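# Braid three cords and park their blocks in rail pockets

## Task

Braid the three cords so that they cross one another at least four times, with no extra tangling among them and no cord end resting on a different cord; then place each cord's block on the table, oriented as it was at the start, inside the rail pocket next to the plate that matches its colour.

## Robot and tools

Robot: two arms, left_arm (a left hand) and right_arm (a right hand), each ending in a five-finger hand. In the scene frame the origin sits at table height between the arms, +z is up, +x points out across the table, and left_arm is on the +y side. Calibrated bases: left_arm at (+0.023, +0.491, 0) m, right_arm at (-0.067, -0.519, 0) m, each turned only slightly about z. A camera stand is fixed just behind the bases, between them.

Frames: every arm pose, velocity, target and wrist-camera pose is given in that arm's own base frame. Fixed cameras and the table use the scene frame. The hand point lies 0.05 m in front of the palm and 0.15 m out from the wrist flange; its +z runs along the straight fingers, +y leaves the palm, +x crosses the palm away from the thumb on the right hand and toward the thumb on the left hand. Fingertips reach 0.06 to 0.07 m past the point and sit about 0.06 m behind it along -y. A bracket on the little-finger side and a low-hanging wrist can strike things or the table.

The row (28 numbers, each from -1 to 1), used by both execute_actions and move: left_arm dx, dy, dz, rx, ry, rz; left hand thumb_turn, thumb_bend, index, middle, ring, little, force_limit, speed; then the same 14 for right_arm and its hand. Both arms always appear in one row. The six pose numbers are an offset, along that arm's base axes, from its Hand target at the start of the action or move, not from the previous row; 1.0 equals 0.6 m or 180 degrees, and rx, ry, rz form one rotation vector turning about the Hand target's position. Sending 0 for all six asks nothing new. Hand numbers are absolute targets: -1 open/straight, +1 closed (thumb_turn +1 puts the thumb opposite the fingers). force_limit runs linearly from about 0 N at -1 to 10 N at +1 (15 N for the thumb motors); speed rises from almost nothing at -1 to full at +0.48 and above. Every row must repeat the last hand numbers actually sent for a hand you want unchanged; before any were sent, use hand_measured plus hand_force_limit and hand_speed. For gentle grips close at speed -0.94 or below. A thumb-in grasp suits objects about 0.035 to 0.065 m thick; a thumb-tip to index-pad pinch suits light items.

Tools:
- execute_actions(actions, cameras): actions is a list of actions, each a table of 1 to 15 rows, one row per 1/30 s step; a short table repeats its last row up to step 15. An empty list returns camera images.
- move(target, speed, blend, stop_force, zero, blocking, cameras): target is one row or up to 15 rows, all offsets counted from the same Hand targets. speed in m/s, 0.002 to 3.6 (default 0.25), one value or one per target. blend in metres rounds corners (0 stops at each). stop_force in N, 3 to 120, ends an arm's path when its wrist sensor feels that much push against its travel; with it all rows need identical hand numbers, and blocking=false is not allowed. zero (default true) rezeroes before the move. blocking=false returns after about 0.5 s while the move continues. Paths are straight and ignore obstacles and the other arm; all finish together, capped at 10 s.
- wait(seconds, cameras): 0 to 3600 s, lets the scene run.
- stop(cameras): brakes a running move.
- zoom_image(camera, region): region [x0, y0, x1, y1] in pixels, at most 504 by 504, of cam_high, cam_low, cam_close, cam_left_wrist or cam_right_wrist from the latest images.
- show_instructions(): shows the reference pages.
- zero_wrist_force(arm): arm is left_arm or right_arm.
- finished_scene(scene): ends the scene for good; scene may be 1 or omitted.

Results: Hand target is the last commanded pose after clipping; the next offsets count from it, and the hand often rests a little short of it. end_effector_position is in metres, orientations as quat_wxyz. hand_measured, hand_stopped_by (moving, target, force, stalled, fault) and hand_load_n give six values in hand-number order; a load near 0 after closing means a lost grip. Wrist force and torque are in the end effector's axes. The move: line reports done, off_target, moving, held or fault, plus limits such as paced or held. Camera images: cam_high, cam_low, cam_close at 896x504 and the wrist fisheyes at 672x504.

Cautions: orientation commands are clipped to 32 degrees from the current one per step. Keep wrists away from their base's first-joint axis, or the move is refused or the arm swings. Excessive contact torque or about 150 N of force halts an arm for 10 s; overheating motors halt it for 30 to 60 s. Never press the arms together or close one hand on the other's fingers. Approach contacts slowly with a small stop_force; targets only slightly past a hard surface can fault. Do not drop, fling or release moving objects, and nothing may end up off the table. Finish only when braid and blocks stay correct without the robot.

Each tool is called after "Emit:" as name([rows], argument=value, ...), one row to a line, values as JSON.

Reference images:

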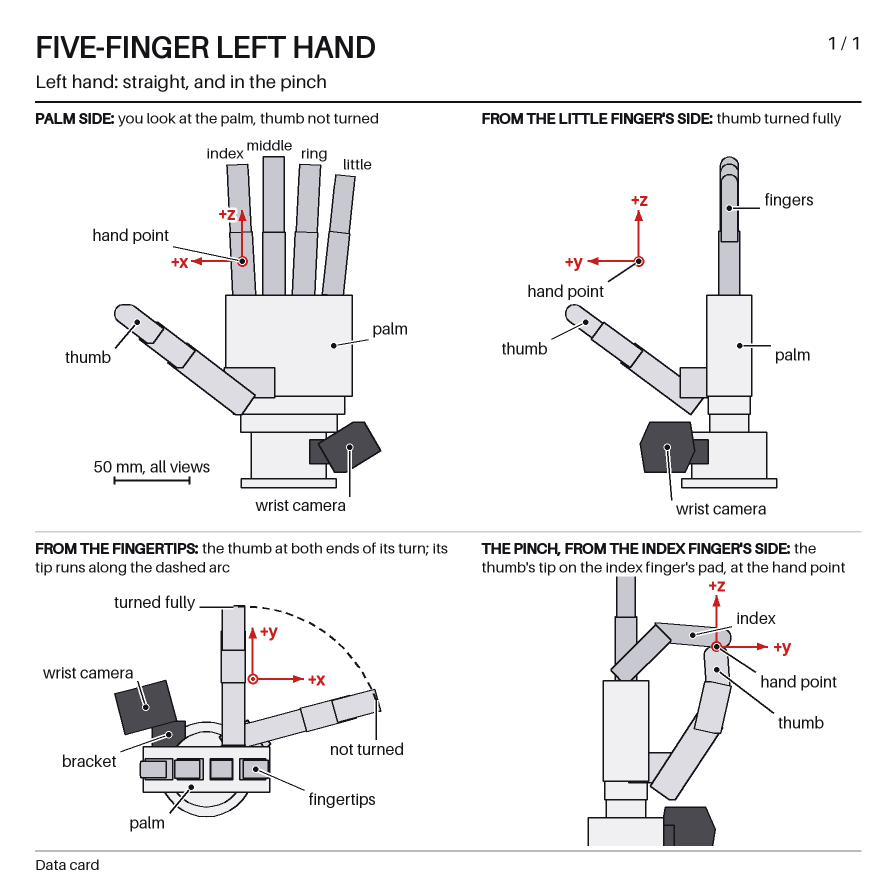

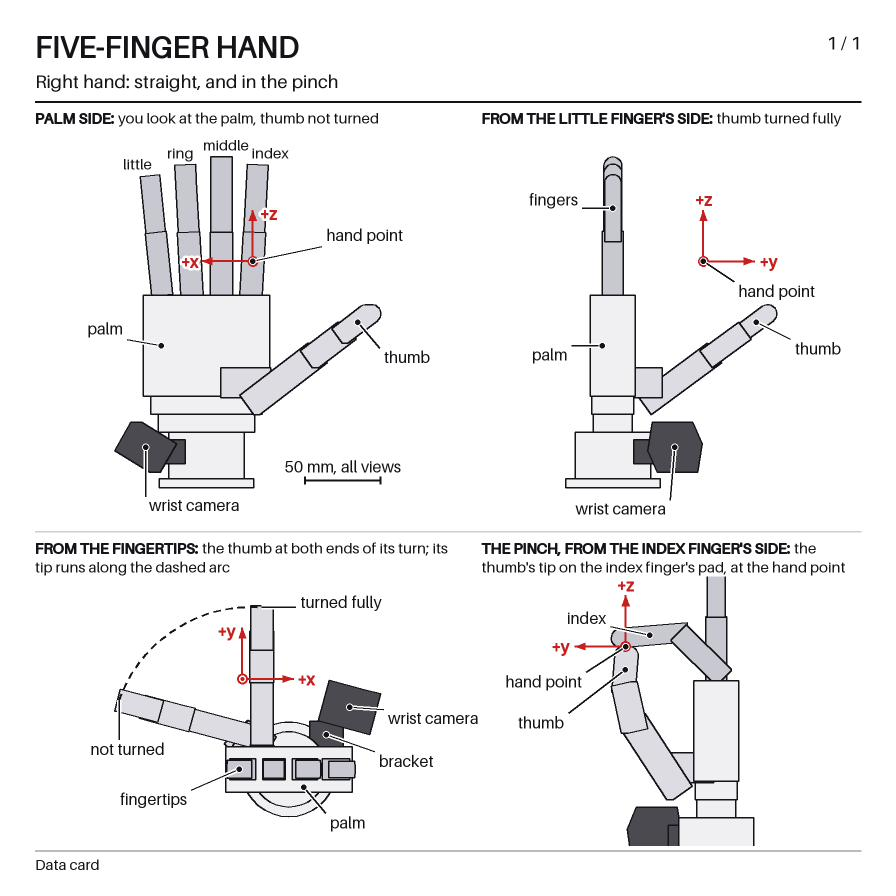

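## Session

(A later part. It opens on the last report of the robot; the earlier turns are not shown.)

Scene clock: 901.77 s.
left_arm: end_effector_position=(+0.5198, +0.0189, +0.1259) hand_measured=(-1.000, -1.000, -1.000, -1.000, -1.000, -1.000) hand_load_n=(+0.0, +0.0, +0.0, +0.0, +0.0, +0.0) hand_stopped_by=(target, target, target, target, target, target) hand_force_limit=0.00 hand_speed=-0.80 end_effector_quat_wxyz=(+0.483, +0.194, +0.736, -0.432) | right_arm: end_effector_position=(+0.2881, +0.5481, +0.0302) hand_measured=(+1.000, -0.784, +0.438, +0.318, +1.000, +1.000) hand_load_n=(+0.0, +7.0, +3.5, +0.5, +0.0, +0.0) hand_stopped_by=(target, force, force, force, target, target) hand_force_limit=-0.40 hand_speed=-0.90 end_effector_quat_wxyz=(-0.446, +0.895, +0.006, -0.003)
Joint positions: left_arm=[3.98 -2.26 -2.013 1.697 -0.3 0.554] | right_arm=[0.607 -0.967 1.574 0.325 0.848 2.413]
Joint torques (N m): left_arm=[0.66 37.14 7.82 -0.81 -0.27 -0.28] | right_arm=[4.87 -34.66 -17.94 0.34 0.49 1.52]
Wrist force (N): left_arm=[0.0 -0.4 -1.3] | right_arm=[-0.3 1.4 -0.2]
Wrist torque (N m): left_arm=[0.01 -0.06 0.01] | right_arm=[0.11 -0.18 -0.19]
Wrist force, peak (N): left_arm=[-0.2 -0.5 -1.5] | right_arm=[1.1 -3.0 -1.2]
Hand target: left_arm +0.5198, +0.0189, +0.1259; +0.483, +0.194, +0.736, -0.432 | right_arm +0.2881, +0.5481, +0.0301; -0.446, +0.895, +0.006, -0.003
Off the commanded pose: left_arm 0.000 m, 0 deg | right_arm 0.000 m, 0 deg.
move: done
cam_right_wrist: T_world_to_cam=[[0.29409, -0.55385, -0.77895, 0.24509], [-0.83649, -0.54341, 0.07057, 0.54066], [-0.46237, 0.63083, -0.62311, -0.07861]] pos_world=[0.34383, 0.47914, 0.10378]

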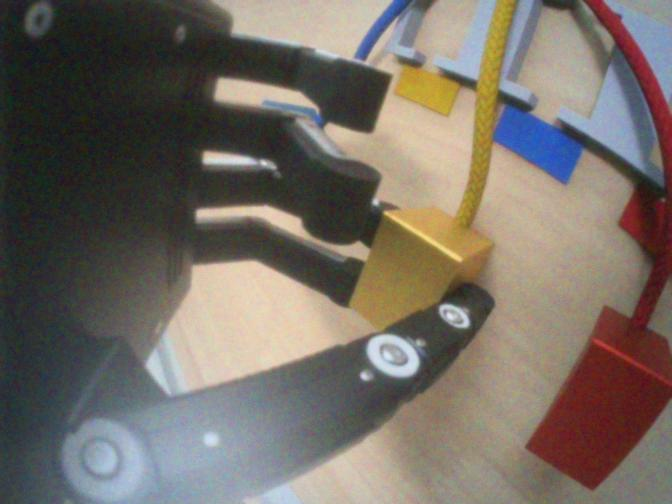

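Emit:
move(target=[0,0,0,0,0,0,-1,-1,-1,-1,-1,-1,0,-0.8,0,0,0,0,0,0,1,-0.68,0.5,0.58,1,1,-0.4,-0.9])

Emit:
move([
  [0,0,0,0,0,0,-1,-1,-1,-1,-1,-1,0,-0.8,0.033,0,0.0833,0,0,0,1,-0.68,0.5,0.58,1,1,-0.4,-0.9],
  [0,0,0,0,0,0,-1,-1,-1,-1,-1,-1,0,-0.8,0.07,-0.12,0.1417,0,0,0.05,1,-0.68,0.5,0.58,1,1,-0.4,-0.9],
  [0,0,0,0,0,0,-1,-1,-1,-1,-1,-1,0,-0.8,0.094,-0.35,0.13,0,0,0.1778,1,-0.68,0.5,0.58,1,1,-0.4,-0.9],
  [0,0,0,0,0,0,-1,-1,-1,-1,-1,-1,0,-0.8,0.094,-0.3725,0.06,0,0,0.1778,1,-0.68,0.5,0.58,1,1,-0.4,-0.9],
  [0,0,0,0,0,0,-1,-1,-1,-1,-1,-1,0,-0.8,0.094,-0.3725,0.003,0,0,0.1778,1,-0.68,0.5,0.58,1,1,-0.4,-0.9],
], speed=[0.08,0.15,0.15,0.1,0.05], blend=[0.01,0.02,0.02,0.005,0], cameras=["cam_low","cam_close","cam_right_wrist"])

Emit:
move(target=[0,0,0,0,0,0,-1,-1,-1,-1,-1,-1,0,-0.8,0,0,-0.0067,0,0,0,1,-0.68,0.5,0.58,1,1,-0.4,-0.9], speed=0.005, stop_force=3)

Emit:
zoom_image(camera="cam_close", region=[320, 60, 640, 410])

Scene clock: 913.90 s.
left_arm: end_effector_position=(+0.5198, +0.0189, +0.1259) hand_measured=(-1.000, -1.000, -1.000, -1.000, -1.000, -1.000) hand_load_n=(+0.0, +0.0, +0.0, +0.0, +0.0, +0.0) hand_stopped_by=(target, target, target, target, target, target) hand_force_limit=0.00 hand_speed=-0.80 end_effector_quat_wxyz=(+0.483, +0.194, +0.736, -0.432) | right_arm: end_effector_position=(+0.2881, +0.5481, +0.0301) hand_measured=(+1.000, -0.784, +0.438, +0.344, +1.000, +1.000) hand_load_n=(-0.5, +7.5, +3.0, +3.5, +0.0, +0.0) hand_stopped_by=(target, force, force, force, target, target) hand_force_limit=-0.40 hand_speed=-0.90 end_effector_quat_wxyz=(-0.446, +0.895, +0.006, -0.003)
Joint positions: left_arm=[3.98 -2.26 -2.013 1.697 -0.3 0.554] | right_arm=[0.607 -0.967 1.574 0.325 0.848 2.413]
Joint torques (N m): left_arm=[0.11 35.61 7.85 -0.71 -0.38 -0.1] | right_arm=[-2.16 -36.46 -7.84 1.9 -0.21 1.29]
Wrist force (N): left_arm=[0.2 -0.4 -1.4] | right_arm=[0.9 1.7 1.0]
Wrist torque (N m): left_arm=[0.02 -0.08 0.02] | right_arm=[0.11 -0.28 -0.21]
Wrist force, peak (N): left_arm=[0.1 -0.8 -1.3] | right_arm=[0.9 1.7 1.0]
Hand target: left_arm +0.5198, +0.0189, +0.1259; +0.483, +0.194, +0.736, -0.432 | right_arm +0.2881, +0.5481, +0.0301; -0.446, +0.895, +0.006, -0.003
Off the commanded pose: left_arm 0.000 m, 0 deg | right_arm 0.000 m, 0 deg.
move: done

Scene clock: 917.90 s.
left_arm: end_effector_position=(+0.5198, +0.0189, +0.1259) hand_measured=(-1.000, -1.000, -1.000, -1.000, -1.000, -1.000) hand_load_n=(+0.0, +0.0, +0.0, +0.0, +0.0, +0.0) hand_stopped_by=(target, target, target, target, target, target) hand_force_limit=0.00 hand_speed=-0.80 end_effector_quat_wxyz=(+0.483, +0.194, +0.736, -0.432) | right_arm: end_effector_position=(+0.3444, +0.3246, +0.0319) hand_measured=(+1.000, -0.784, +0.438, +0.344, +1.000, +1.000) hand_load_n=(+0.0, +7.5, +3.0, +3.5, +0.0, +0.0) hand_stopped_by=(target, force, force, force, target, target) hand_force_limit=-0.40 hand_speed=-0.90 end_effector_quat_wxyz=(-0.428, +0.859, +0.252, -0.126)
Joint positions: left_arm=[3.98 -2.26 -2.013 1.697 -0.3 0.554] | right_arm=[0.149 -0.791 1.593 1.268 0.755 0.93]
Joint torques (N m): left_arm=[0.31 35.96 7.45 -0.65 -0.43 -0.28] | right_arm=[9.39 -49.32 -14.31 3.74 -3.24 1.5]
Wrist force (N): left_arm=[0.2 -0.5 -1.0] | right_arm=[0.8 2.5 1.7]
Wrist torque (N m): left_arm=[-0.02 -0.07 0.02] | right_arm=[0.17 -0.30 -0.13]
Wrist force, peak (N): left_arm=[0.0 -0.7 -1.6] | right_arm=[0.1 3.5 2.2]
Hand target: left_arm +0.5198, +0.0189, +0.1259; +0.483, +0.194, +0.736, -0.432 | right_arm +0.3445, +0.3246, +0.0319; -0.428, +0.859, +0.252, -0.126
Off the commanded pose: left_arm 0.000 m, 0 deg | right_arm 0.000 m, 0 deg.
move: done
cam_right_wrist: T_world_to_cam=[[0.54275, -0.31385, -0.77905, -0.05747], [-0.42134, -0.90414, 0.0707, 0.44028], [-0.72656, 0.28987, -0.62297, 0.29115]] pos_world=[0.42824, 0.29565, 0.10548]

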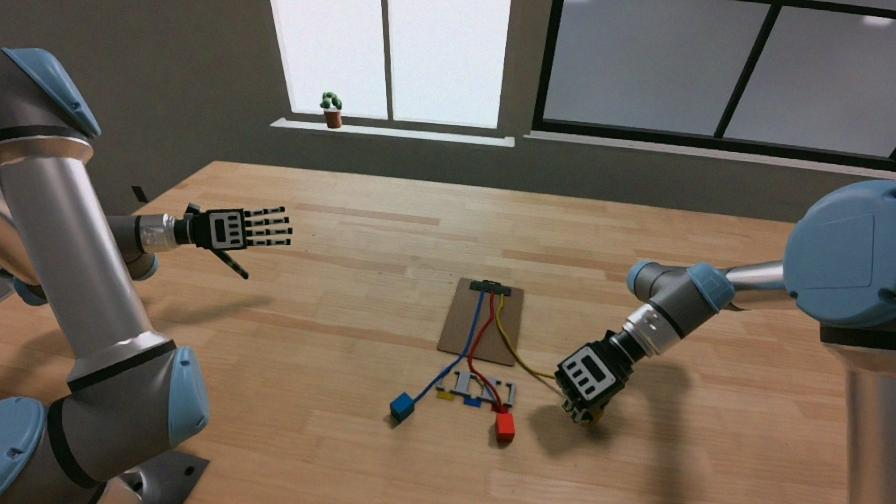

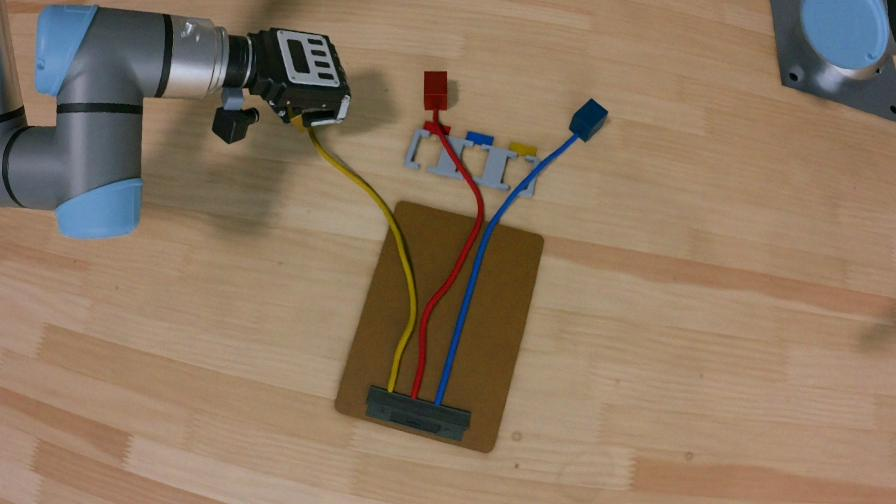

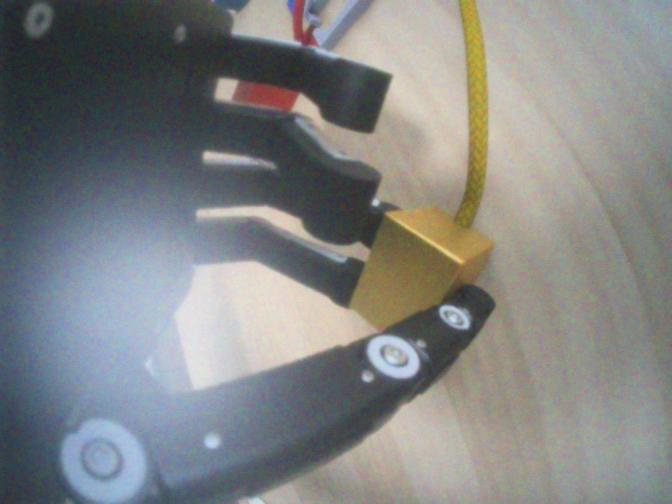

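Scene clock: 919.20 s.
left_arm: end_effector_position=(+0.5198, +0.0189, +0.1259) hand_measured=(-1.000, -1.000, -1.000, -1.000, -1.000, -1.000) hand_load_n=(+0.0, +0.0, +0.0, +0.0, +0.0, +0.0) hand_stopped_by=(target, target, target, target, target, target) hand_force_limit=0.00 hand_speed=-0.80 end_effector_quat_wxyz=(+0.483, +0.194, +0.736, -0.432) | right_arm: end_effector_position=(+0.3445, +0.3246, +0.0297) hand_measured=(+1.000, -0.784, +0.438, +0.344, +1.000, +1.000) hand_load_n=(+0.0, +7.5, +3.0, +3.5, +0.0, +0.0) hand_stopped_by=(target, force, force, force, target, target) hand_force_limit=-0.40 hand_speed=-0.90 end_effector_quat_wxyz=(-0.428, +0.859, +0.252, -0.126)
Joint positions: left_arm=[3.98 -2.26 -2.013 1.697 -0.3 0.554] | right_arm=[0.149 -0.787 1.593 1.263 0.755 0.93]
Joint torques (N m): left_arm=[0.03 36.24 7.45 -0.83 -0.34 -0.17] | right_arm=[8.72 -49.07 -18.52 3.51 -0.5 1.05]
Wrist force (N): left_arm=[0.0 -0.5 -1.1] | right_arm=[0.9 0.8 0.5]
Wrist torque (N m): left_arm=[-0.03 -0.05 0.01] | right_arm=[0.08 -0.29 -0.15]
Wrist force, peak (N): left_arm=[-0.2 -0.5 -1.4] | right_arm=[0.9 -3.2 -1.4]
Hand target: left_arm +0.5198, +0.0189, +0.1259; +0.483, +0.194, +0.736, -0.432 | right_arm +0.3445, +0.3246, +0.0297; -0.428, +0.859, +0.252, -0.126 (not the last commanded pose)
Off the commanded pose: left_arm 0.000 m, 0 deg | right_arm 0.002 m, 0 deg.
move: contact (right_arm)

Scaled by 1.440 from the camera's image (finer frame: 1280x720).
This view is cut from an older image: the scene may have changed since it was taken.

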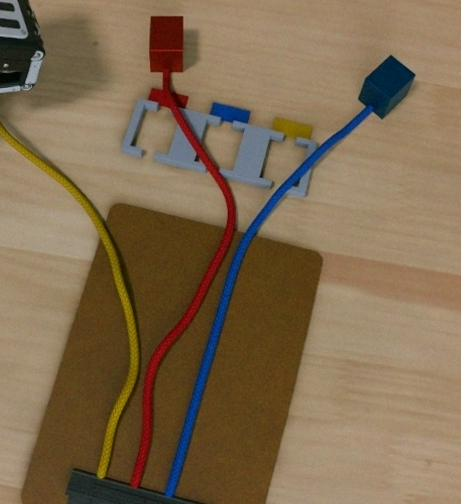

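Emit:
move(target=[0,0,0,0,0,0,-1,-1,-1,-1,-1,-1,0,-0.8,0,0,0,0,0,0,1,-1,-0.1,-0.1,1,1,-0.5,-0.8])

Emit:
move([
  [0,0,0,0,0,0,-1,-1,-1,-1,-1,-1,0,-0.8,0,0,0.1333,0,0,0,1,-1,-0.1,-0.1,1,1,-0.5,-0.8],
  [0,0,0,0,0,0,-1,-1,-1,-1,-1,-1,0,-0.8,-0.0608,0.5573,0.1,0,0,-0.3639,1,-1,-0.1,-0.1,1,1,-0.5,-0.8],
], speed=[0.12,0.35], blend=[0.02,0], cameras=["cam_low","cam_close","cam_right_wrist"])

Emit:
zoom_image(camera="cam_right_wrist", region=[360, 120, 640, 370])

Scene clock: 935.30 s.
left_arm: end_effector_position=(+0.5198, +0.0189, +0.1259) hand_measured=(-1.000, -1.000, -1.000, -1.000, -1.000, -1.000) hand_load_n=(+0.5, +0.0, +0.0, -0.5, +0.0, +0.0) hand_stopped_by=(target, target, target, target, target, target) hand_force_limit=0.00 hand_speed=-0.80 end_effector_quat_wxyz=(+0.483, +0.194, +0.736, -0.432) | right_arm: end_effector_position=(+0.3445, +0.3246, +0.0297) hand_measured=(+1.000, -1.000, -0.100, -0.100, +1.000, +1.000) hand_load_n=(+0.0, +0.0, +0.0, +0.0, +0.0, +0.0) hand_stopped_by=(target, target, target, target, target, target) hand_force_limit=-0.50 hand_speed=-0.80 end_effector_quat_wxyz=(-0.428, +0.859, +0.252, -0.126)
Joint positions: left_arm=[3.98 -2.26 -2.013 1.697 -0.3 0.554] | right_arm=[0.149 -0.787 1.593 1.263 0.755 0.93]
Joint torques (N m): left_arm=[1.18 36.2 7.5 -0.76 -0.4 -0.48] | right_arm=[7.68 -47.83 -19.05 1.34 -0.07 0.57]
Wrist force (N): left_arm=[0.0 -0.5 -1.0] | right_arm=[0.9 2.0 1.2]
Wrist torque (N m): left_arm=[-0.03 -0.03 0.00] | right_arm=[0.16 -0.31 -0.14]
Wrist force, peak (N): left_arm=[-0.1 -0.8 -1.3] | right_arm=[0.9 2.0 1.2]
Hand target: left_arm +0.5198, +0.0189, +0.1259; +0.483, +0.194, +0.736, -0.432 | right_arm +0.3445, +0.3246, +0.0297; -0.428, +0.859, +0.252, -0.126
Off the commanded pose: left_arm 0.000 m, 0 deg | right_arm 0.000 m, 0 deg.
move: done

Scene clock: 938.10 s.
left_arm: end_effector_position=(+0.5198, +0.0189, +0.1259) hand_measured=(-1.000, -1.000, -1.000, -1.000, -1.000, -1.000) hand_load_n=(+0.0, +0.0, +0.0, +0.0, +0.0, +0.0) hand_stopped_by=(target, target, target, target, target, target) hand_force_limit=0.00 hand_speed=-0.80 end_effector_quat_wxyz=(+0.483, +0.194, +0.736, -0.432) | right_arm: end_effector_position=(+0.3081, +0.6589, +0.0897) hand_measured=(+1.000, -1.000, -0.100, -0.100, +1.000, +1.000) hand_load_n=(+0.0, +0.0, +0.0, +0.0, +0.0, +0.0) hand_stopped_by=(target, target, target, target, target, target) hand_force_limit=-0.50 hand_speed=-0.80 end_effector_quat_wxyz=(-0.428, +0.859, -0.252, +0.126) end_effector_velocity=(+0.001, +0.001, +0.001) end_effector_angular_velocity=(+0.002, -0.001, -0.008)
Joint positions: left_arm=[3.98 -2.26 -2.013 1.697 -0.3 0.554] | right_arm=[0.878 -0.968 1.346 0.272 1.474 3.068]
Joint velocities: left_arm=[within noise] | right_arm=[0.002 0.001 -0.003 0 0.007 0.007]
Joint torques (N m): left_arm=[0.01 36.21 7.3 -0.6 -0.52 -0.2] | right_arm=[8.81 -36.85 -26.63 -0.29 1.96 1.65]
Wrist force (N): left_arm=[0.0 -0.5 -1.0] | right_arm=[0.5 1.9 1.2]
Wrist torque (N m): left_arm=[-0.02 -0.04 0.00] | right_arm=[0.14 -0.26 -0.08]
Wrist force, peak (N): left_arm=[0.2 -0.6 -1.5] | right_arm=[0.6 3.0 2.0]
Hand target: left_arm +0.5198, +0.0189, +0.1259; +0.483, +0.194, +0.736, -0.432 | right_arm +0.3080, +0.6590, +0.0897; -0.428, +0.859, -0.252, +0.126
Off the commanded pose: left_arm 0.000 m, 0 deg | right_arm 0.000 m, 0 deg.
move: done
cam_right_wrist: T_world_to_cam=[[-0.06034, -0.62421, -0.77892, 0.50243], [-0.99748, 0.00841, 0.07052, 0.29933], [-0.03747, 0.78121, -0.62314, -0.33214]] pos_world=[0.31645, 0.57058, 0.16328]

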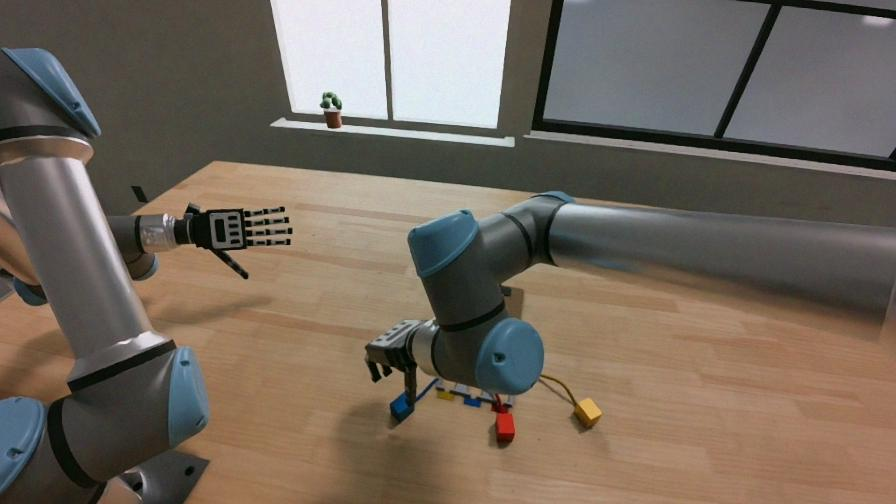

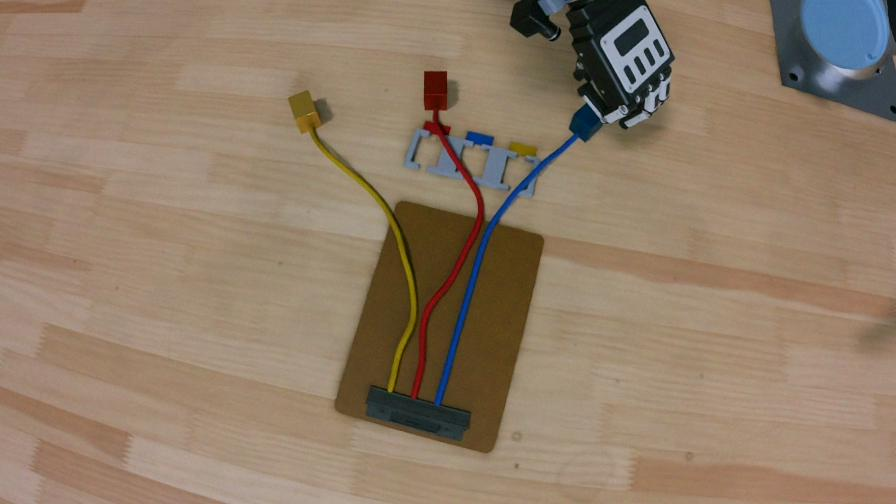

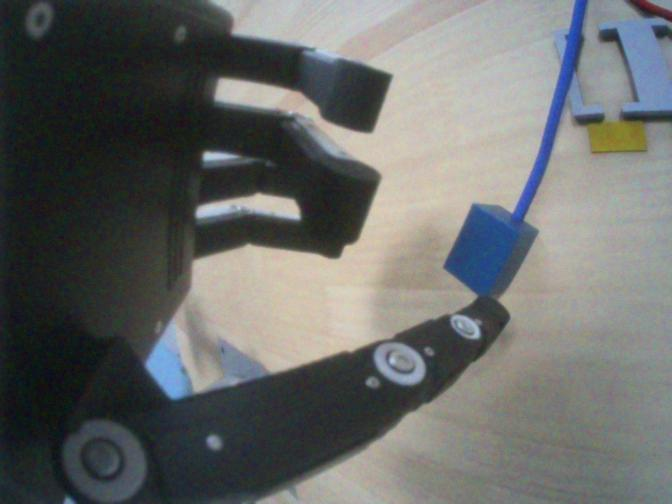

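Scaled by 1.800 from the camera's image (finer frame: 960x720).

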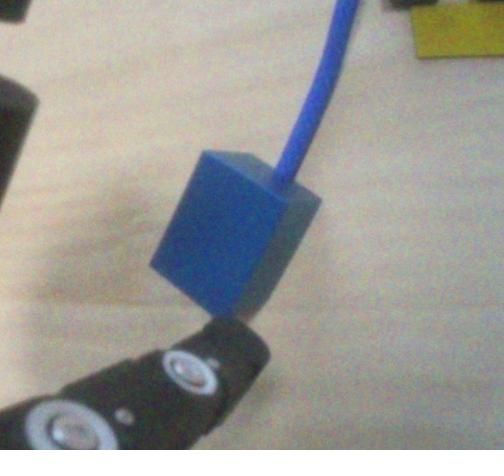

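Emit:
move(target=[0,0,0,0,0,0,-1,-1,-1,-1,-1,-1,0,-0.8,0,0,-0.0995,0,0,0,1,-1,-0.1,-0.1,1,1,-0.5,-0.8], speed=0.08)

Emit:
move(target=[0,0,0,0,0,0,-1,-1,-1,-1,-1,-1,0,-0.8,0,0,0,0,0,0,1,-0.68,0.5,0.54,1,1,-0.4,-0.9])

Emit:
move(target=[0,0,0,0,0,0,-1,-1,-1,-1,-1,-1,0,-0.8,0,0,0,0,0,0,1,-0.68,0.5,0.58,1,1,-0.4,-0.9], cameras=["cam_low","cam_close","cam_right_wrist"])

Scene clock: 949.70 s.
left_arm: end_effector_position=(+0.5198, +0.0189, +0.1259) hand_measured=(-1.000, -1.000, -1.000, -1.000, -1.000, -1.000) hand_load_n=(+0.0, +0.0, +0.0, +0.0, -0.5, +0.0) hand_stopped_by=(target, target, target, target, target, target) hand_force_limit=0.00 hand_speed=-0.80 end_effector_quat_wxyz=(+0.483, +0.194, +0.736, -0.432) | right_arm: end_effector_position=(+0.3080, +0.6589, +0.0300) hand_measured=(+1.000, -1.000, -0.100, -0.100, +1.000, +1.000) hand_load_n=(+0.0, +0.0, +0.0, +0.0, +0.0, +0.0) hand_stopped_by=(target, target, target, target, target, target) hand_force_limit=-0.50 hand_speed=-0.80 end_effector_quat_wxyz=(-0.428, +0.859, -0.252, +0.126)
Joint positions: left_arm=[3.98 -2.26 -2.013 1.697 -0.3 0.554] | right_arm=[0.878 -0.907 1.41 0.147 1.474 3.068]
Joint torques (N m): left_arm=[0.73 35.95 7.55 -0.78 -0.38 -0.39] | right_arm=[7.27 -47.14 -23.44 0.1 1.74 0]
Wrist force (N): left_arm=[-0.1 -0.4 -1.1] | right_arm=[0.7 1.8 1.1]
Wrist torque (N m): left_arm=[0.01 -0.04 0.00] | right_arm=[0.12 -0.27 -0.11]
Wrist force, peak (N): left_arm=[0.0 -0.8 -1.4] | right_arm=[0.5 2.5 1.6]
Hand target: left_arm +0.5198, +0.0189, +0.1259; +0.483, +0.194, +0.736, -0.432 | right_arm +0.3080, +0.6590, +0.0300; -0.428, +0.859, -0.252, +0.126
Off the commanded pose: left_arm 0.000 m, 0 deg | right_arm 0.000 m, 0 deg.
move: done

Scene clock: 951.90 s.
left_arm: end_effector_position=(+0.5198, +0.0189, +0.1259) hand_measured=(-1.000, -1.000, -1.000, -1.000, -1.000, -1.000) hand_load_n=(+0.0, +0.0, +0.0, +0.0, +0.0, +0.0) hand_stopped_by=(target, target, target, target, target, target) hand_force_limit=0.00 hand_speed=-0.80 end_effector_quat_wxyz=(+0.483, +0.194, +0.736, -0.432) | right_arm: end_effector_position=(+0.3081, +0.6590, +0.0300) hand_measured=(+1.000, -0.784, +0.438, +0.318, +1.000, +1.000) hand_load_n=(+0.0, +7.0, +3.5, +0.5, +0.0, +0.0) hand_stopped_by=(target, force, force, force, target, target) hand_force_limit=-0.40 hand_speed=-0.90 end_effector_quat_wxyz=(-0.428, +0.859, -0.252, +0.126)
Joint positions: left_arm=[3.98 -2.26 -2.013 1.697 -0.3 0.554] | right_arm=[0.878 -0.907 1.409 0.147 1.474 3.068]
Joint torques (N m): left_arm=[0.22 36.26 7.69 -0.75 -0.55 -0.23] | right_arm=[8.03 -37.47 -20.62 0.44 1.5 0.39]
Wrist force (N): left_arm=[-0.1 -0.4 -1.1] | right_arm=[0.0 0.8 0.1]
Wrist torque (N m): left_arm=[0.00 -0.03 0.00] | right_arm=[0.02 -0.21 -0.12]
Wrist force, peak (N): left_arm=[-0.1 -0.5 -1.5] | right_arm=[1.3 -2.8 -0.7]
Hand target: left_arm +0.5198, +0.0189, +0.1259; +0.483, +0.194, +0.736, -0.432 | right_arm +0.3080, +0.6590, +0.0300; -0.428, +0.859, -0.252, +0.126
Off the commanded pose: left_arm 0.000 m, 0 deg | right_arm 0.000 m, 0 deg.
move: done

Scene clock: 952.40 s.
left_arm: end_effector_position=(+0.5198, +0.0189, +0.1259) hand_measured=(-1.000, -1.000, -1.000, -1.000, -1.000, -1.000) hand_load_n=(+0.0, +0.0, +0.0, +0.0, +0.0, +0.0) hand_stopped_by=(target, target, target, target, target, target) hand_force_limit=0.00 hand_speed=-0.80 end_effector_quat_wxyz=(+0.483, +0.194, +0.736, -0.432) | right_arm: end_effector_position=(+0.3080, +0.6590, +0.0300) hand_measured=(+1.000, -0.784, +0.438, +0.344, +1.000, +1.000) hand_load_n=(+0.0, +7.5, +3.0, +3.5, +0.0, +0.0) hand_stopped_by=(target, force, force, force, target, target) hand_force_limit=-0.40 hand_speed=-0.90 end_effector_quat_wxyz=(-0.428, +0.859, -0.252, +0.126)
Joint positions: left_arm=[3.98 -2.26 -2.013 1.697 -0.3 0.554] | right_arm=[0.878 -0.907 1.409 0.147 1.474 3.068]
Joint torques (N m): left_arm=[0.52 36.11 7.56 -0.66 -0.33 -0.44] | right_arm=[8.76 -38.12 -17.84 1.15 1.11 0.49]
Wrist force (N): left_arm=[0.0 -0.3 -1.3] | right_arm=[1.0 1.0 0.8]
Wrist torque (N m): left_arm=[0.02 -0.05 0.00] | right_arm=[0.06 -0.29 -0.13]
Wrist force, peak (N): left_arm=[-0.2 -0.7 -1.3] | right_arm=[1.0 1.1 1.0]
Hand target: left_arm +0.5198, +0.0189, +0.1259; +0.483, +0.194, +0.736, -0.432 | right_arm +0.3080, +0.6590, +0.0300; -0.428, +0.859, -0.252, +0.126
Off the commanded pose: left_arm 0.000 m, 0 deg | right_arm 0.000 m, 0 deg.
move: done
cam_right_wrist: T_world_to_cam=[[-0.06046, -0.6242, -0.77892, 0.45603], [-0.99747, 0.00857, 0.07056, 0.30345], [-0.03737, 0.78121, -0.62314, -0.36946]] pos_world=[0.31645, 0.57068, 0.10358]

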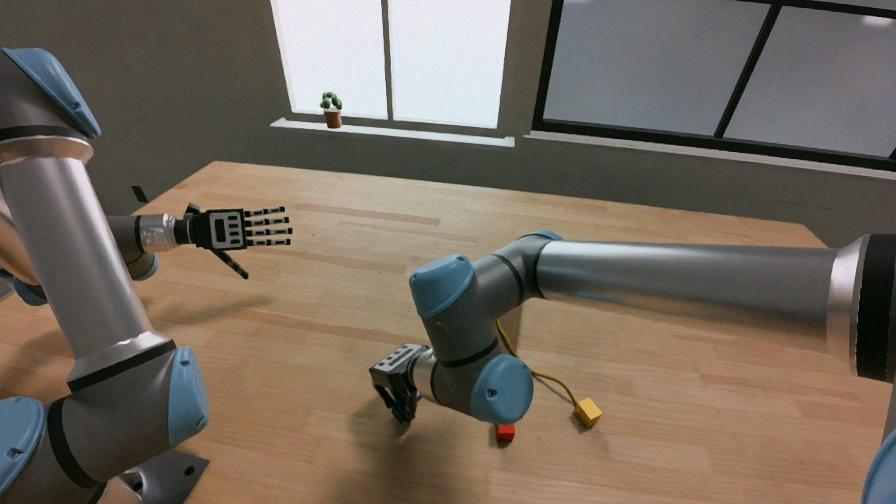

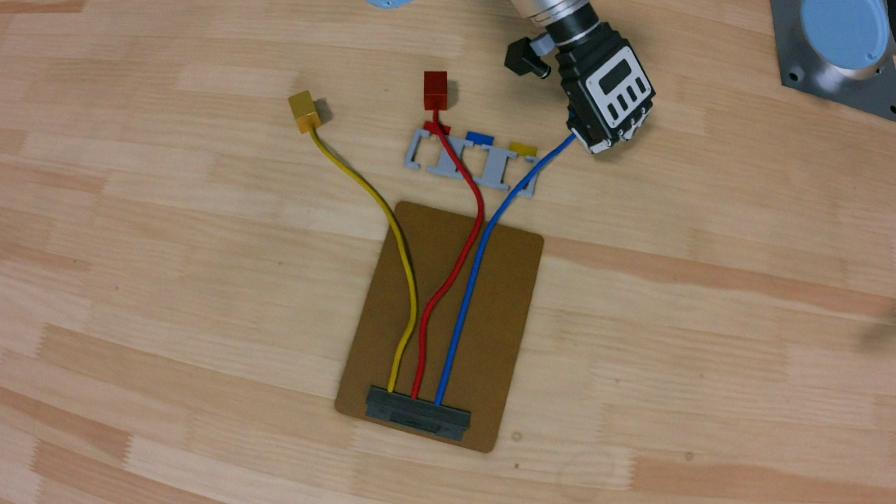

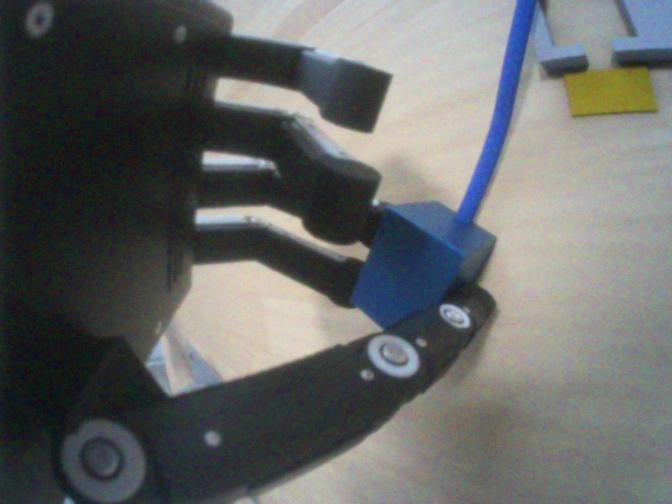

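Emit:
move([
  [0,0,0,0,0,0,-1,-1,-1,-1,-1,-1,0,-0.8,0.033,-0.01,0.0833,0,0,0,1,-0.68,0.5,0.58,1,1,-0.4,-0.9],
  [0,0,0,0,0,0,-1,-1,-1,-1,-1,-1,0,-0.8,0.046,-0.217,0.1417,0,0,0.16,1,-0.68,0.5,0.58,1,1,-0.4,-0.9],
  [0,0,0,0,0,0,-1,-1,-1,-1,-1,-1,0,-0.8,0.03,-0.4,0.13,0,0,0.3,1,-0.68,0.5,0.58,1,1,-0.4,-0.9],
  [0,0,0,0,0,0,-1,-1,-1,-1,-1,-1,0,-0.8,0.0112,-0.4333,0.06,0,0,0.325,1,-0.68,0.5,0.58,1,1,-0.4,-0.9],
  [0,0,0,0,0,0,-1,-1,-1,-1,-1,-1,0,-0.8,0.0112,-0.4333,0.003,0,0,0.325,1,-0.68,0.5,0.58,1,1,-0.4,-0.9],
], speed=[0.08,0.15,0.15,0.1,0.05], blend=[0.01,0.02,0.02,0.005,0], cameras=["cam_low","cam_close","cam_right_wrist"])

Emit:
move(target=[0,0,0,0,0,0,-1,-1,-1,-1,-1,-1,0,-0.8,0,0,-0.0067,0,0,0,1,-0.68,0.5,0.58,1,1,-0.4,-0.9], speed=0.005, stop_force=3)

Emit:
zoom_image(camera="cam_close", region=[280, 60, 600, 410])

Scene clock: 989.07 s.
left_arm: end_effector_position=(+0.5198, +0.0189, +0.1259) hand_measured=(-1.000, -1.000, -1.000, -1.000, -1.000, -1.000) hand_load_n=(+0.0, +0.0, +0.0, +0.0, +0.0, +0.0) hand_stopped_by=(target, target, target, target, target, target) hand_force_limit=0.00 hand_speed=-0.80 end_effector_quat_wxyz=(+0.483, +0.194, +0.736, -0.432) | right_arm: end_effector_position=(+0.3147, +0.3990, +0.0318) hand_measured=(+1.000, -0.784, +0.438, +0.344, +1.000, +1.000) hand_load_n=(+0.0, +7.0, +3.0, +4.0, +0.0, +0.0) hand_stopped_by=(target, force, force, force, target, target) hand_force_limit=-0.40 hand_speed=-0.90 end_effector_quat_wxyz=(-0.435, +0.873, +0.199, -0.099)
Joint positions: left_arm=[3.98 -2.26 -2.013 1.697 -0.3 0.554] | right_arm=[0.295 -0.839 1.591 1.02 0.662 1.318]
Joint torques (N m): left_arm=[1.37 35.82 8.2 -0.69 -0.32 -0.17] | right_arm=[9.76 -47.29 -20.29 3.52 -3.43 -0.64]
Wrist force (N): left_arm=[-0.1 -0.5 -1.2] | right_arm=[0.7 2.5 1.8]
Wrist torque (N m): left_arm=[-0.01 -0.04 0.00] | right_arm=[0.16 -0.31 -0.16]
Wrist force, peak (N): left_arm=[0.1 -0.7 -1.5] | right_arm=[0.4 3.4 2.1]
Hand target: left_arm +0.5198, +0.0189, +0.1259; +0.483, +0.194, +0.736, -0.432 | right_arm +0.3148, +0.3990, +0.0318; -0.435, +0.873, +0.200, -0.099
Off the commanded pose: left_arm 0.000 m, 0 deg | right_arm 0.000 m, 0 deg.
move: done
cam_right_wrist: T_world_to_cam=[[0.50051, -0.37769, -0.779, 0.02067], [-0.52844, -0.84603, 0.07066, 0.50556], [-0.68574, 0.37628, -0.62303, 0.20063]] pos_world=[0.39439, 0.36004, 0.10538]

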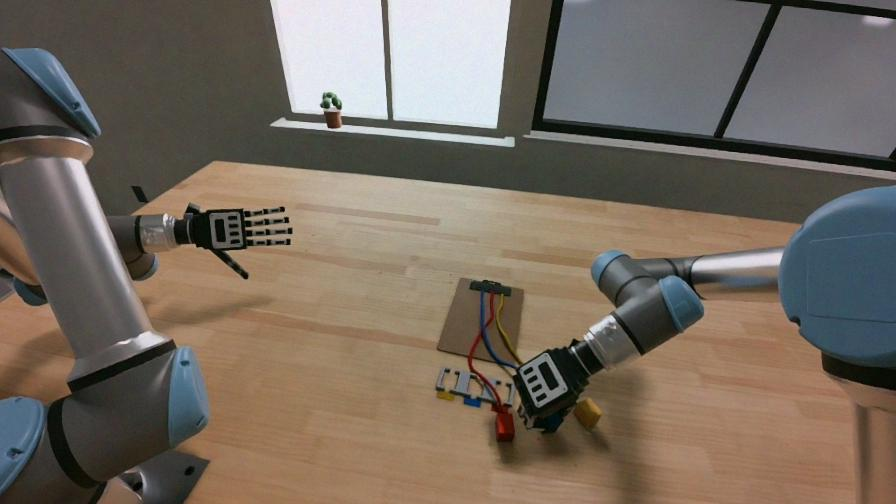

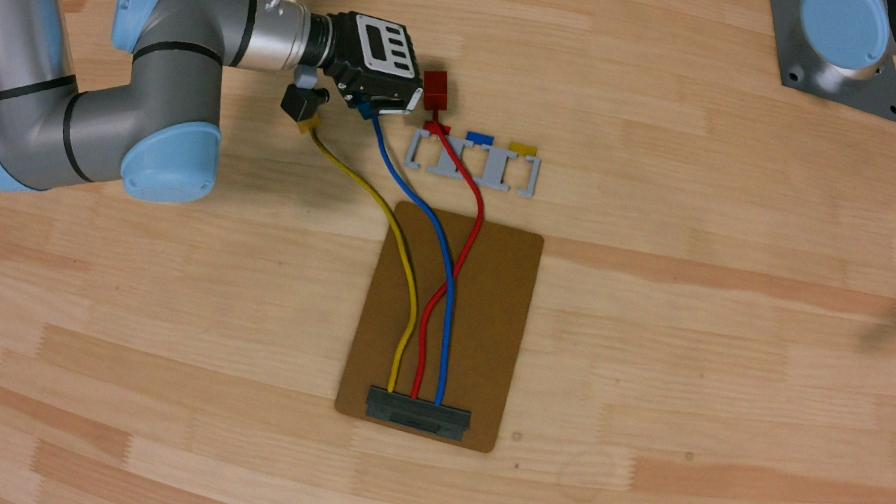

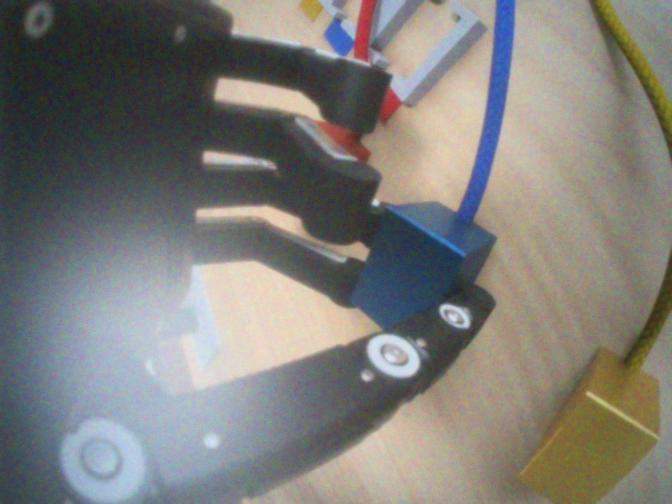

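Scene clock: 990.40 s.
left_arm: end_effector_position=(+0.5198, +0.0189, +0.1259) hand_measured=(-1.000, -1.000, -1.000, -1.000, -1.000, -1.000) hand_load_n=(+0.0, +0.0, +0.0, +0.0, +0.0, -0.5) hand_stopped_by=(target, target, target, target, target, target) hand_force_limit=0.00 hand_speed=-0.80 end_effector_quat_wxyz=(+0.483, +0.194, +0.736, -0.432) | right_arm: end_effector_position=(+0.3147, +0.3990, +0.0294) hand_measured=(+1.000, -0.784, +0.438, +0.344, +1.000, +1.000) hand_load_n=(+0.0, +7.5, +3.0, +4.0, +0.0, +0.0) hand_stopped_by=(target, force, force, force, target, target) hand_force_limit=-0.40 hand_speed=-0.90 end_effector_quat_wxyz=(-0.435, +0.873, +0.200, -0.099)
Joint positions: left_arm=[3.98 -2.26 -2.013 1.697 -0.3 0.554] | right_arm=[0.295 -0.835 1.591 1.015 0.662 1.318]
Joint torques (N m): left_arm=[0.44 35.38 7.83 -0.57 -0.48 -0.13] | right_arm=[8.67 -48.12 -18.35 3.4 0.16 0.93]
Wrist force (N): left_arm=[0.1 -0.4 -1.0] | right_arm=[0.7 1.0 0.6]
Wrist torque (N m): left_arm=[0.00 -0.06 0.01] | right_arm=[0.08 -0.28 -0.19]
Wrist force, peak (N): left_arm=[-0.1 -0.7 -1.4] | right_arm=[0.4 -3.1 -1.5]
Hand target: left_arm +0.5198, +0.0189, +0.1259; +0.483, +0.194, +0.736, -0.432 | right_arm +0.3148, +0.3990, +0.0294; -0.435, +0.873, +0.200, -0.099 (not the last commanded pose)
Off the commanded pose: left_arm 0.000 m, 0 deg | right_arm 0.002 m, 0 deg.
move: contact (right_arm)

Scaled by 1.440 from the camera's image (finer frame: 1280x720).
This view is cut from an older image: the scene may have changed since it was taken.

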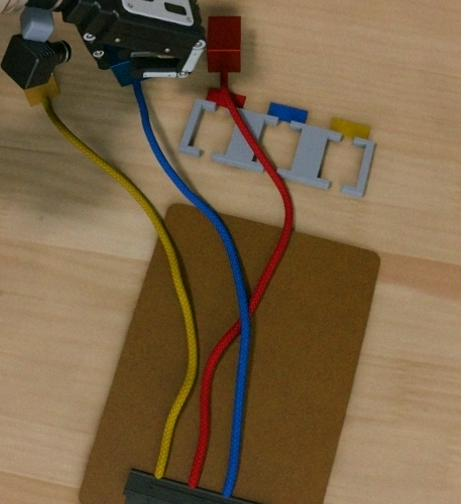

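Emit:
move(target=[0,0,0,0,0,0,-1,-1,-1,-1,-1,-1,0,-0.8,0,0,0,0,0,0,1,-1,0.0,0.0,1,1,-0.5,-0.8])

Emit:
move([
  [0,0,0,0,0,0,-1,-1,-1,-1,-1,-1,0,-0.8,0,0,0.1333,0,0,0,1,-1,0.0,0.0,1,1,-0.5,-0.8],
  [0,0,0,0,0,0,-1,-1,-1,-1,-1,-1,0,-0.8,-0.0357,0.1268,0.1333,0,0,-0.0889,1,-1,0,0,1,1,-0.5,-0.8],
  [0,0,0,0,0,0,-1,-1,-1,-1,-1,-1,0,-0.8,-0.0357,0.1268,0.001,0,0,-0.0889,1,-1,0,0,1,1,-0.5,-0.8],
], speed=[0.12,0.15,0.1], blend=[0.01,0.003,0], cameras=["cam_close","cam_right_wrist"])

Scene clock: 1010.27 s.
left_arm: end_effector_position=(+0.5198, +0.0189, +0.1259) hand_measured=(-1.000, -1.000, -1.000, -1.000, -1.000, -1.000) hand_load_n=(+0.0, +0.0, +0.0, +0.0, +0.0, +0.0) hand_stopped_by=(target, target, target, target, target, target) hand_force_limit=0.00 hand_speed=-0.80 end_effector_quat_wxyz=(+0.483, +0.194, +0.736, -0.432) | right_arm: end_effector_position=(+0.3148, +0.3990, +0.0294) hand_measured=(+1.000, -1.000, +0.000, +0.000, +1.000, +1.000) hand_load_n=(+0.0, +0.0, +0.0, +0.0, +0.0, +0.0) hand_stopped_by=(target, target, target, target, target, target) hand_force_limit=-0.50 hand_speed=-0.80 end_effector_quat_wxyz=(-0.435, +0.873, +0.200, -0.099)
Joint positions: left_arm=[3.98 -2.26 -2.013 1.697 -0.3 0.554] | right_arm=[0.295 -0.835 1.591 1.015 0.662 1.318]
Joint torques (N m): left_arm=[0.34 36.83 7.43 -0.9 -0.31 -0.24] | right_arm=[8.21 -47.15 -19.67 2.12 -0.14 -0.88]
Wrist force (N): left_arm=[0.2 -0.4 -0.9] | right_arm=[0.9 2.1 1.5]
Wrist torque (N m): left_arm=[-0.01 -0.06 0.01] | right_arm=[0.17 -0.32 -0.16]
Wrist force, peak (N): left_arm=[0.2 -0.5 -1.5] | right_arm=[0.9 2.1 1.5]
Hand target: left_arm +0.5198, +0.0189, +0.1259; +0.483, +0.194, +0.736, -0.432 | right_arm +0.3148, +0.3990, +0.0294; -0.435, +0.873, +0.200, -0.099
Off the commanded pose: left_arm 0.000 m, 0 deg | right_arm 0.000 m, 0 deg.
move: done

Scene clock: 1013.10 s.
left_arm: end_effector_position=(+0.5198, +0.0189, +0.1259) hand_measured=(-1.000, -1.000, -1.000, -1.000, -1.000, -1.000) hand_load_n=(+0.0, +0.0, +0.0, +0.0, +0.0, +0.0) hand_stopped_by=(target, target, target, target, target, target) hand_force_limit=0.00 hand_speed=-0.80 end_effector_quat_wxyz=(+0.483, +0.194, +0.736, -0.432) | right_arm: end_effector_position=(+0.2933, +0.4750, +0.0300) hand_measured=(+1.000, -1.000, +0.000, +0.000, +1.000, +1.000) hand_load_n=(+0.0, -0.5, +0.0, +0.0, +0.0, +0.0) hand_stopped_by=(target, target, target, target, target, target) hand_force_limit=-0.50 hand_speed=-0.80 end_effector_quat_wxyz=(-0.444, +0.892, +0.076, -0.038)
Joint positions: left_arm=[3.98 -2.26 -2.013 1.697 -0.3 0.554] | right_arm=[0.453 -0.958 1.639 0.536 0.697 2.02]
Joint torques (N m): left_arm=[0.85 36.7 7.42 -0.51 -0.18 -0.31] | right_arm=[9.14 -34.65 -20.94 0.72 0.24 0.94]
Wrist force (N): left_arm=[0.2 -0.8 -1.1] | right_arm=[0.6 2.0 1.1]
Wrist torque (N m): left_arm=[-0.06 -0.08 0.03] | right_arm=[0.16 -0.27 -0.22]
Wrist force, peak (N): left_arm=[0.0 -0.6 -1.5] | right_arm=[0.6 2.9 2.1]
Hand target: left_arm +0.5198, +0.0189, +0.1259; +0.483, +0.194, +0.736, -0.432 | right_arm +0.2934, +0.4751, +0.0300; -0.444, +0.892, +0.076, -0.038
Off the commanded pose: left_arm 0.000 m, 0 deg | right_arm 0.000 m, 0 deg.
move: done
cam_right_wrist: T_world_to_cam=[[0.37705, -0.50108, -0.77894, 0.15352], [-0.74119, -0.66757, 0.07066, 0.53636], [-0.5554, 0.5507, -0.6231, 0.03513]] pos_world=[0.35916, 0.41564, 0.10358]

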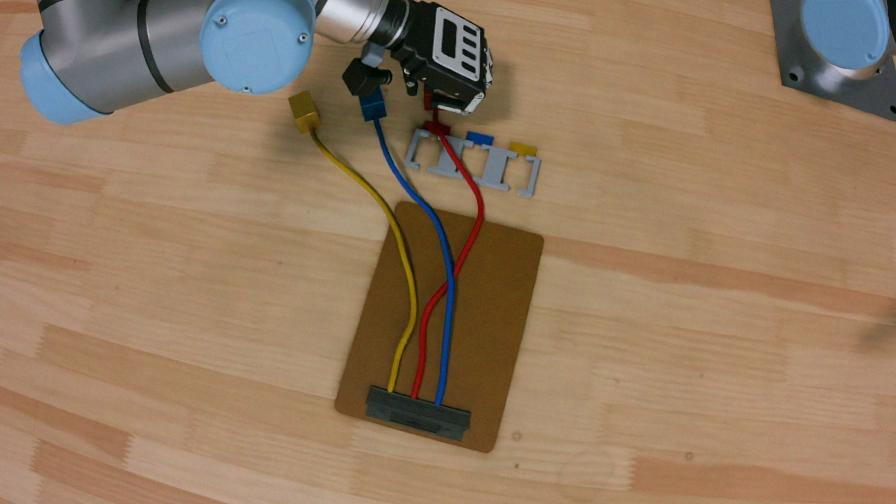

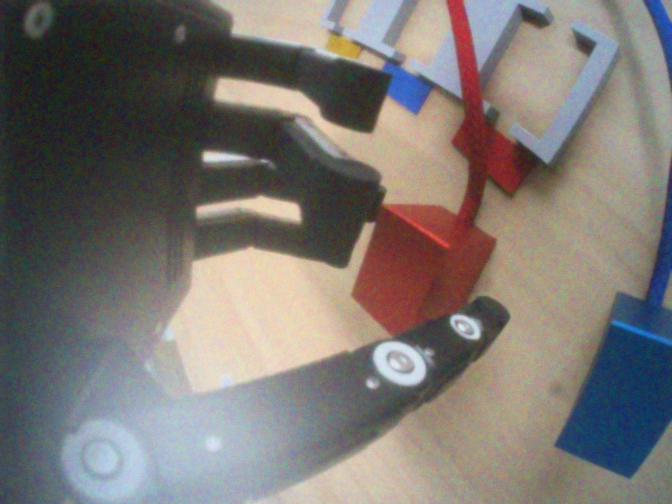

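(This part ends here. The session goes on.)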